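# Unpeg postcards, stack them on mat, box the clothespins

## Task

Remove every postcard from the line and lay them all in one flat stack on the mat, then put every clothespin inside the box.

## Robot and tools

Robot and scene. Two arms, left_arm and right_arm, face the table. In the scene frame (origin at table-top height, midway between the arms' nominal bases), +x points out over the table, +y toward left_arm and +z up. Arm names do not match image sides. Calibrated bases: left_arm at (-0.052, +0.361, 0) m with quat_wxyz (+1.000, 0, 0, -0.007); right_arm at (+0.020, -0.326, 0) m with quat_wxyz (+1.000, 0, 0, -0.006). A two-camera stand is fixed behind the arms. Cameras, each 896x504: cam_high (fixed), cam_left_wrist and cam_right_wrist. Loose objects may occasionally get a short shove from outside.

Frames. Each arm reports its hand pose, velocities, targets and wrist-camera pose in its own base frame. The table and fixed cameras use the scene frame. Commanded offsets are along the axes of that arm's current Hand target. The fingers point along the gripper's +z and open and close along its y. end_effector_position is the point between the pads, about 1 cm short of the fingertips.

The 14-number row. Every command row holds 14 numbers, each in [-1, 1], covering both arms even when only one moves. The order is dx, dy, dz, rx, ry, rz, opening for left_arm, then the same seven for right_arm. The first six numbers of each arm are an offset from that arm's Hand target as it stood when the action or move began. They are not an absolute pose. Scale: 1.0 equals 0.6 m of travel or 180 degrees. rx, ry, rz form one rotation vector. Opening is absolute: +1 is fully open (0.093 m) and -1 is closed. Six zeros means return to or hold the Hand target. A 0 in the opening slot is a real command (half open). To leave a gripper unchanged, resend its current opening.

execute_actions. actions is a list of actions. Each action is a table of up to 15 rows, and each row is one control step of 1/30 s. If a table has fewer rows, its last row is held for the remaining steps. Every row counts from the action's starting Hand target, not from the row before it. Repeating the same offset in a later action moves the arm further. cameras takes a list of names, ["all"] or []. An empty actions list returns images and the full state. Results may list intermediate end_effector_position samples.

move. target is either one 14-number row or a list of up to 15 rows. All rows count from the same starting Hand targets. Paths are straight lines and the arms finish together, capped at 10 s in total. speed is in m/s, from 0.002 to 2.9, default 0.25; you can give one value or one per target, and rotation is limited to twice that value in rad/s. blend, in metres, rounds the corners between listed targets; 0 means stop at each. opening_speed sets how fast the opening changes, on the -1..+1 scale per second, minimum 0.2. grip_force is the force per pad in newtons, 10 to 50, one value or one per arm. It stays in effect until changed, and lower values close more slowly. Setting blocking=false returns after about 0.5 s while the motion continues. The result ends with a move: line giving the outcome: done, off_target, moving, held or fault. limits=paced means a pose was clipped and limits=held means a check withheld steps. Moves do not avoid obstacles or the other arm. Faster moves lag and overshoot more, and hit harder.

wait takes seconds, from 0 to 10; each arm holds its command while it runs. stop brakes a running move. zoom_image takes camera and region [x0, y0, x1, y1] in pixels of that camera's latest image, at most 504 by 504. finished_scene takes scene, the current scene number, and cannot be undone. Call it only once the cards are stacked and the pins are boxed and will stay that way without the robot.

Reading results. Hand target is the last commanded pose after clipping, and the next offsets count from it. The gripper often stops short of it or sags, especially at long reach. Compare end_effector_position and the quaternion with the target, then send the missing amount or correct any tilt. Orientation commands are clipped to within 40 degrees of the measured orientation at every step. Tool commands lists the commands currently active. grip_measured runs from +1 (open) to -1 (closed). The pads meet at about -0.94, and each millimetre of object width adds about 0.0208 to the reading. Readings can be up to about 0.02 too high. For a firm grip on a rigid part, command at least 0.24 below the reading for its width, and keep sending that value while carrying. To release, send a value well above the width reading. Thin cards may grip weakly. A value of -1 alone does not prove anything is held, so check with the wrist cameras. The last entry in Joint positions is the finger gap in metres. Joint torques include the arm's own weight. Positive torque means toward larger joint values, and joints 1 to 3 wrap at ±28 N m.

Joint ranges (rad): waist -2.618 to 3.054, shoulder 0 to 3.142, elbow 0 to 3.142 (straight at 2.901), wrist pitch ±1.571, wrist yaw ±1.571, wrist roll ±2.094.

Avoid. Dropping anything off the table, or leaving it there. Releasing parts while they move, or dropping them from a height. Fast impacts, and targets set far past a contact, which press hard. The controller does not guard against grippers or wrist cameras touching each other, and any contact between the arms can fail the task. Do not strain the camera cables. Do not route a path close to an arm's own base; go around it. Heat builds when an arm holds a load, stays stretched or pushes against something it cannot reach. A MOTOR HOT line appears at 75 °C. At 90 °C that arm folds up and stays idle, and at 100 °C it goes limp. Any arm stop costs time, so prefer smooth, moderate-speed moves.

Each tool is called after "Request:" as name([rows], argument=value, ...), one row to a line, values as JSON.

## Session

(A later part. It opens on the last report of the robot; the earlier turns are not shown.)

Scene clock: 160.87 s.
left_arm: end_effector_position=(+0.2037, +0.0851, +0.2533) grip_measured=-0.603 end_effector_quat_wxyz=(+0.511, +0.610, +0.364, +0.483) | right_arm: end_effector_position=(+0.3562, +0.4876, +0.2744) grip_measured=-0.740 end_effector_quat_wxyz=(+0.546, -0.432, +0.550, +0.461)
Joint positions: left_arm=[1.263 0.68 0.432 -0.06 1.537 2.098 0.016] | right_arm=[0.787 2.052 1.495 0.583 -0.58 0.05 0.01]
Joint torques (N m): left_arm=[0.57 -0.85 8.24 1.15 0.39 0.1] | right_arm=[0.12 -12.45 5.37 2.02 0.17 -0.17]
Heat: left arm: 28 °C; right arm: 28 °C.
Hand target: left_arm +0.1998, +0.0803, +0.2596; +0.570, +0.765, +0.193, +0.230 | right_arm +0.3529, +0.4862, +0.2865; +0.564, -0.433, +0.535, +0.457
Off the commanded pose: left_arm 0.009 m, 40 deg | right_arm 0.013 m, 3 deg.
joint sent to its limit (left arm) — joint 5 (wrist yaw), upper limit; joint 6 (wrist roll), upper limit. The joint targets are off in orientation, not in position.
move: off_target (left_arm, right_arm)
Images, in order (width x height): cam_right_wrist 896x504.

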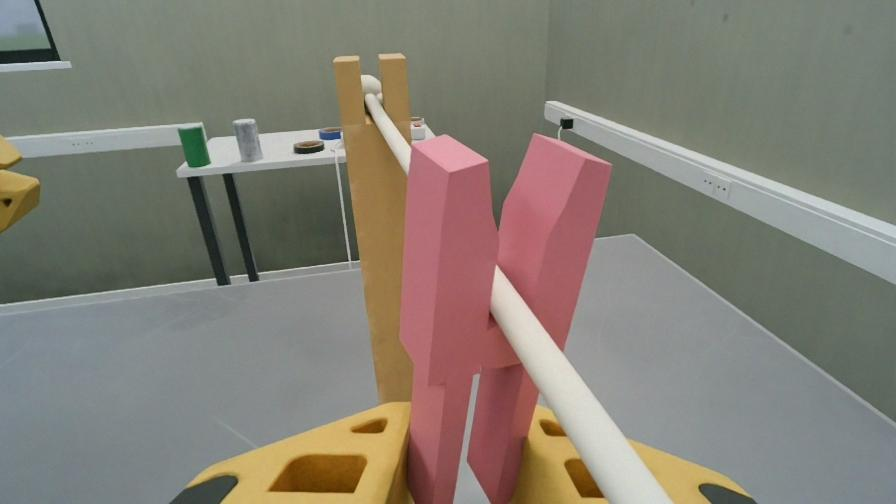

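Request:
move([
  [0,0,0,0,0,0,-0.6,0,0,0,0.1,0,0,-1],
  [0,0,0,0,0,0,-0.6,0.15,0,0,0.1,0,0,-1],
], speed=0.12, cameras=["cam_right_wrist","cam_high"])

Scene clock: 164.70 s.
left_arm: end_effector_position=(+0.2037, +0.0851, +0.2533) grip_measured=-0.603 end_effector_quat_wxyz=(+0.511, +0.610, +0.364, +0.483) | right_arm: end_effector_position=(+0.3575, +0.4888, +0.1858) grip_measured=-0.758 end_effector_quat_wxyz=(+0.608, -0.340, +0.618, +0.364)
Joint positions: left_arm=[1.263 0.68 0.432 -0.06 1.537 2.098 0.016] | right_arm=[0.9 2.141 1.258 0.887 -0.143 0.036 0.009]
Joint torques (N m): left_arm=[0.58 -0.85 8.24 1.15 0.39 0.1] | right_arm=[0.27 -11.06 5.07 2.3 0.09 -0.12]
Motor temperatures (°C): left_arm=[21 26 28 26 21 20 20] | right_arm=[19 29 27 28 21 21 19]
Heat: left arm: 28 °C; right arm: 29 °C.
Hand target: left_arm +0.1998, +0.0803, +0.2596; +0.570, +0.765, +0.193, +0.230 | right_arm +0.3539, +0.4909, +0.1966; +0.624, -0.339, +0.600, +0.367
Off the commanded pose: left_arm 0.009 m, 40 deg | right_arm 0.012 m, 3 deg.
joint sent to its limit (left arm) — joint 5 (wrist yaw), upper limit; joint 6 (wrist roll), upper limit. The joint targets are off in orientation, not in position.
move: off_target (left_arm, right_arm)
Images, in order (width x height): cam_high 896x504, cam_right_wrist 896x504.

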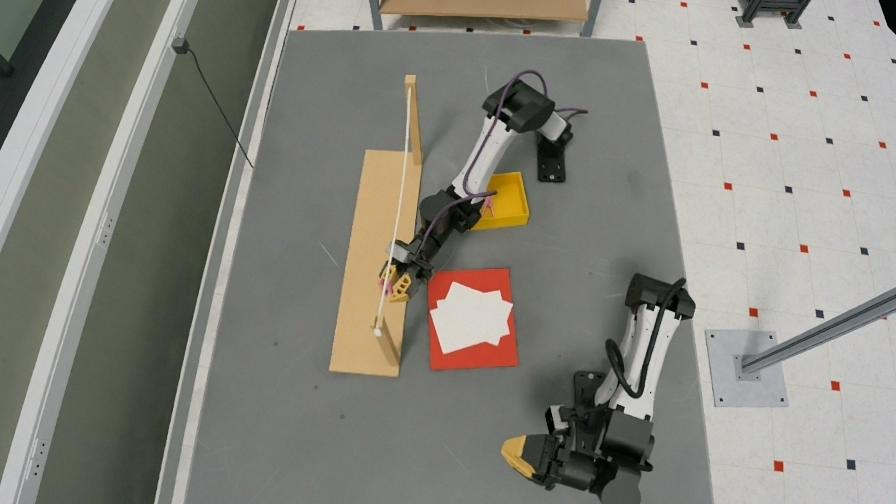

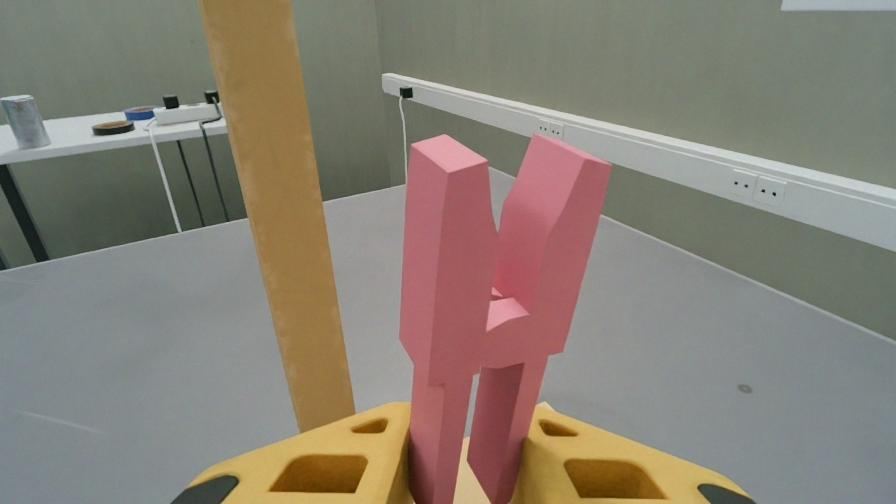

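Request:
move([
  [0,0,0,0,0,0,-0.6,-0.0143,0.0452,-0.2007,0,0,0,-1],
  [0,0,0,0,0,0,-0.6,0.0657,0.0268,-0.5997,-0.1304,0.2786,-0.0603,-1],
], speed=[0.25,0.35], blend=[0.04,0], cameras=["cam_right_wrist","cam_high"])

Scene clock: 175.33 s.
left_arm: end_effector_position=(+0.2037, +0.0851, +0.2533) grip_measured=-0.603 end_effector_quat_wxyz=(+0.511, +0.610, +0.364, +0.483) | right_arm: end_effector_position=(+0.1533, +0.1843, +0.1251) grip_measured=-0.758 end_effector_quat_wxyz=(+0.244, -0.626, +0.701, +0.240)
Joint positions: left_arm=[1.263 0.68 0.432 -0.06 1.537 2.098 0.016] | right_arm=[0.481 1.028 0.718 -0.849 -0.582 -0.852 0.009]
Joint torques (N m): left_arm=[0.58 -0.85 8.25 1.16 0.39 0.1] | right_arm=[-0.73 -1.68 8.73 1.01 -0.46 -0.18]
Heat: left arm: 28 °C; right arm: 30 °C.
Hand target: left_arm +0.1998, +0.0803, +0.2596; +0.570, +0.765, +0.193, +0.230 | right_arm +0.1605, +0.1899, +0.1396; +0.265, -0.631, +0.688, +0.242
Off the commanded pose: left_arm 0.009 m, 40 deg | right_arm 0.017 m, 3 deg.
joint sent to its limit (left arm) — joint 5 (wrist yaw), upper limit; joint 6 (wrist roll), upper limit. The joint targets are off in orientation, not in position.
move: off_target (left_arm, right_arm)
Images, in order (width x height): cam_high 896x504, cam_right_wrist 896x504.

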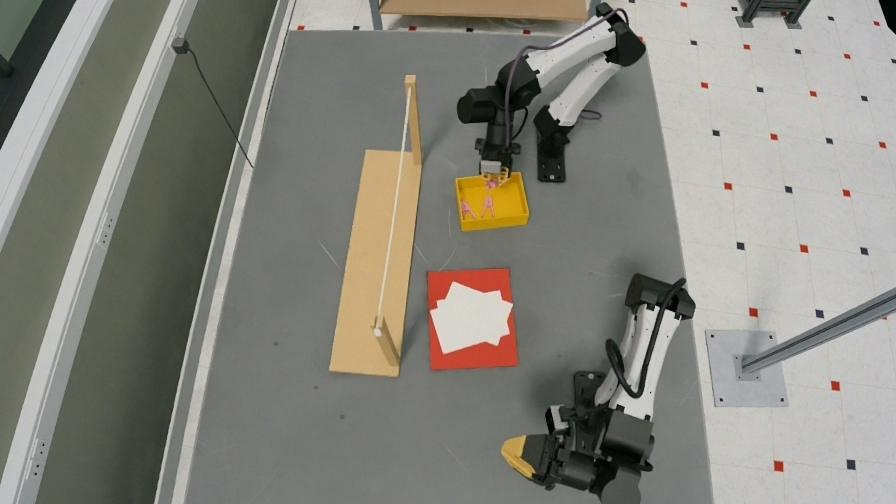

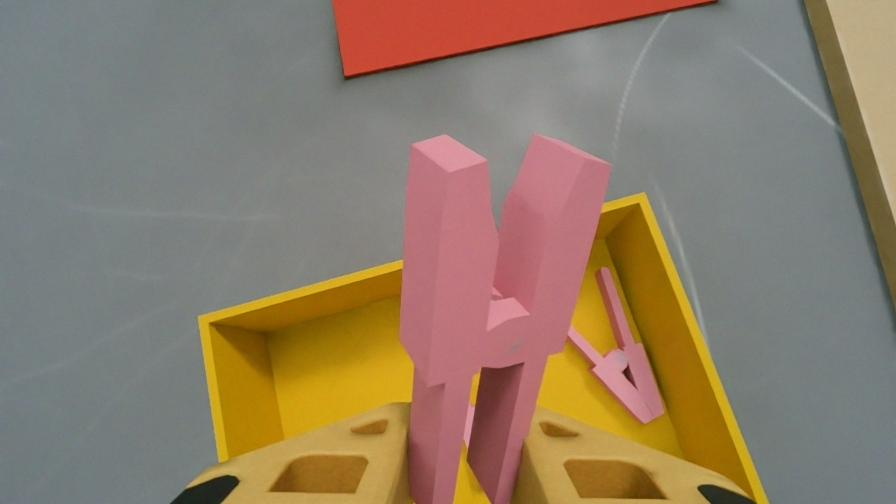

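Request:
move([
  [0,0,0,0,0,0,-0.6,0.1093,0,0.0915,0,0,0,-1],
  [0,0,0,0,0,0,-0.6,0.1093,0,0.0915,0,0,0,-0.1],
], speed=0.15, opening_speed=1.5, cameras=["cam_right_wrist"])

Scene clock: 178.03 s.
left_arm: end_effector_position=(+0.2037, +0.0851, +0.2533) grip_measured=-0.603 end_effector_quat_wxyz=(+0.511, +0.610, +0.364, +0.483) | right_arm: end_effector_position=(+0.1595, +0.1748, +0.0541) grip_measured=-0.101 end_effector_quat_wxyz=(+0.256, -0.627, +0.698, +0.234)
Joint positions: left_arm=[1.263 0.68 0.432 -0.06 1.537 2.098 0.016] | right_arm=[0.416 1.108 0.463 -0.527 -0.602 -0.923 0.04]
Joint torques (N m): left_arm=[0.55 -0.84 8.25 1.15 0.39 0.1] | right_arm=[-0.44 -2.02 4.56 1.19 -0.58 -0.17]
Heat: left arm: 28 °C; right arm: 29 °C.
Hand target: left_arm +0.1998, +0.0803, +0.2596; +0.570, +0.765, +0.193, +0.230 | right_arm +0.1595, +0.1781, +0.0549; +0.265, -0.631, +0.688, +0.242
Off the commanded pose: left_arm 0.009 m, 40 deg | right_arm 0.003 m, 2 deg.
joint sent to its limit (left arm) — joint 5 (wrist yaw), upper limit; joint 6 (wrist roll), upper limit. The joint targets are off in orientation, not in position.
move: off_target (left_arm)
Images, in order (width x height): cam_right_wrist 896x504.

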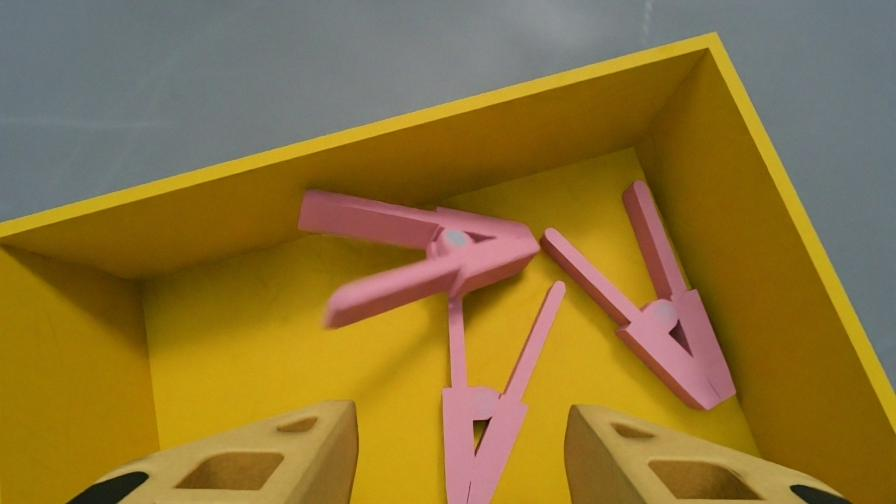

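Request:
move(target=[0,0,0,0,0,0,-0.6,-0.134,0,-0.1486,0,0,0,-0.1], speed=0.2, cameras=["cam_high","cam_right_wrist"])

Request:
zoom_image(camera="cam_high", region=[415, 255, 530, 380])

Request:
zoom_image(camera="cam_high", region=[490, 280, 525, 350])

Scene clock: 179.80 s.
left_arm: end_effector_position=(+0.2037, +0.0851, +0.2533) grip_measured=-0.603 end_effector_quat_wxyz=(+0.511, +0.610, +0.364, +0.483) | right_arm: end_effector_position=(+0.1550, +0.1734, +0.1615) grip_measured=-0.101 end_effector_quat_wxyz=(+0.245, -0.625, +0.701, +0.240)
Joint positions: left_arm=[1.263 0.68 0.432 -0.06 1.537 2.098 0.016] | right_arm=[0.416 1.024 0.864 -1.036 -0.607 -0.923 0.04]
Joint torques (N m): left_arm=[0.57 -0.85 8.25 1.15 0.39 0.1] | right_arm=[-0.65 -1.99 8.51 0.89 -0.48 -0.16]
Heat: left arm: 28 °C; right arm: 29 °C.
Hand target: left_arm +0.1998, +0.0803, +0.2596; +0.570, +0.765, +0.193, +0.230 | right_arm +0.1594, +0.1780, +0.1748; +0.265, -0.631, +0.688, +0.242
Off the commanded pose: left_arm 0.009 m, 40 deg | right_arm 0.015 m, 3 deg.
joint sent to its limit (left arm) — joint 5 (wrist yaw), upper limit; joint 6 (wrist roll), upper limit. The joint targets are off in orientation, not in position.
move: off_target (left_arm, right_arm)
Images, in order (width x height): cam_high 896x504, cam_right_wrist 896x504.

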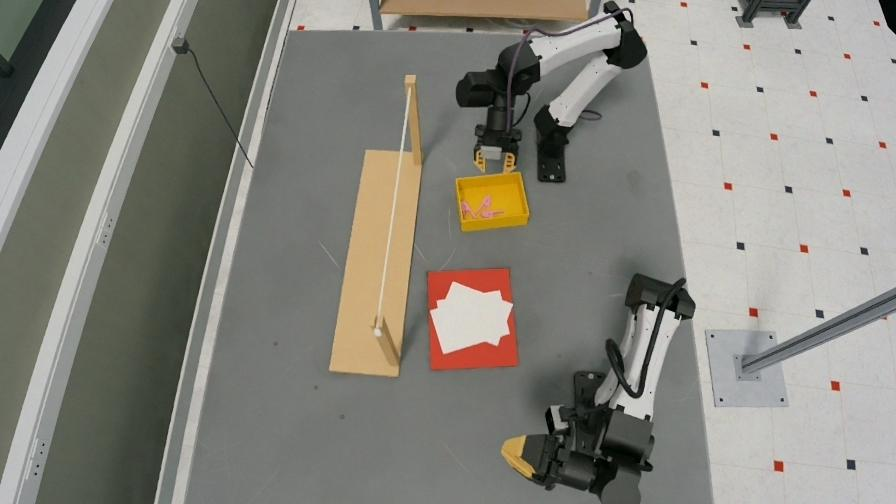

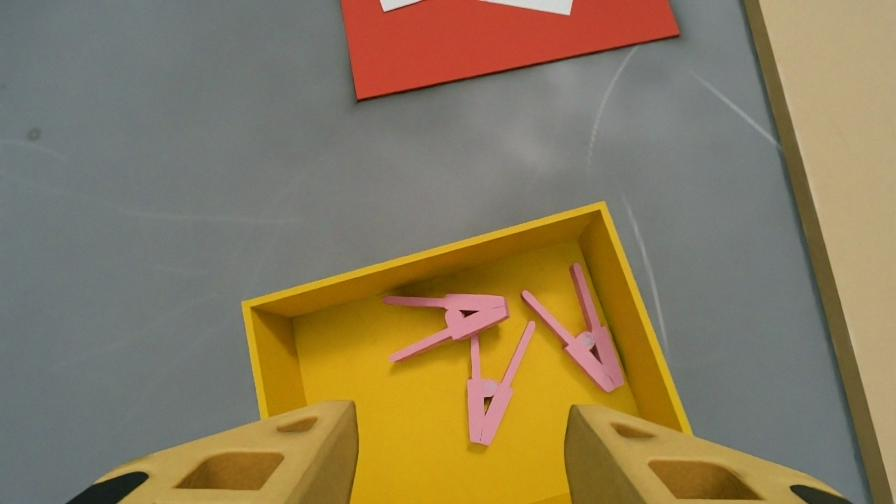

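Scaled by 4.032 from the camera's 896x504 image, which has a finer 1280x720 frame.

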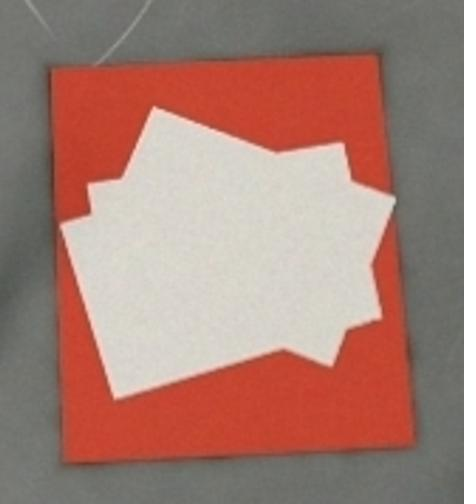

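Scaled by 7.200 from the camera's 896x504 image, which has a finer 1280x720 frame.

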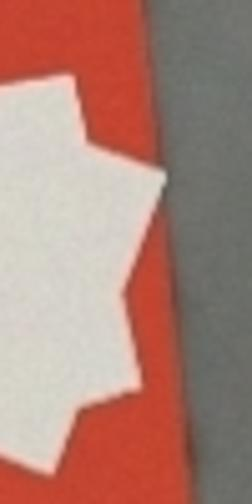

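Request:
finished_scene(scene=2)

The scene is finished: the task was done.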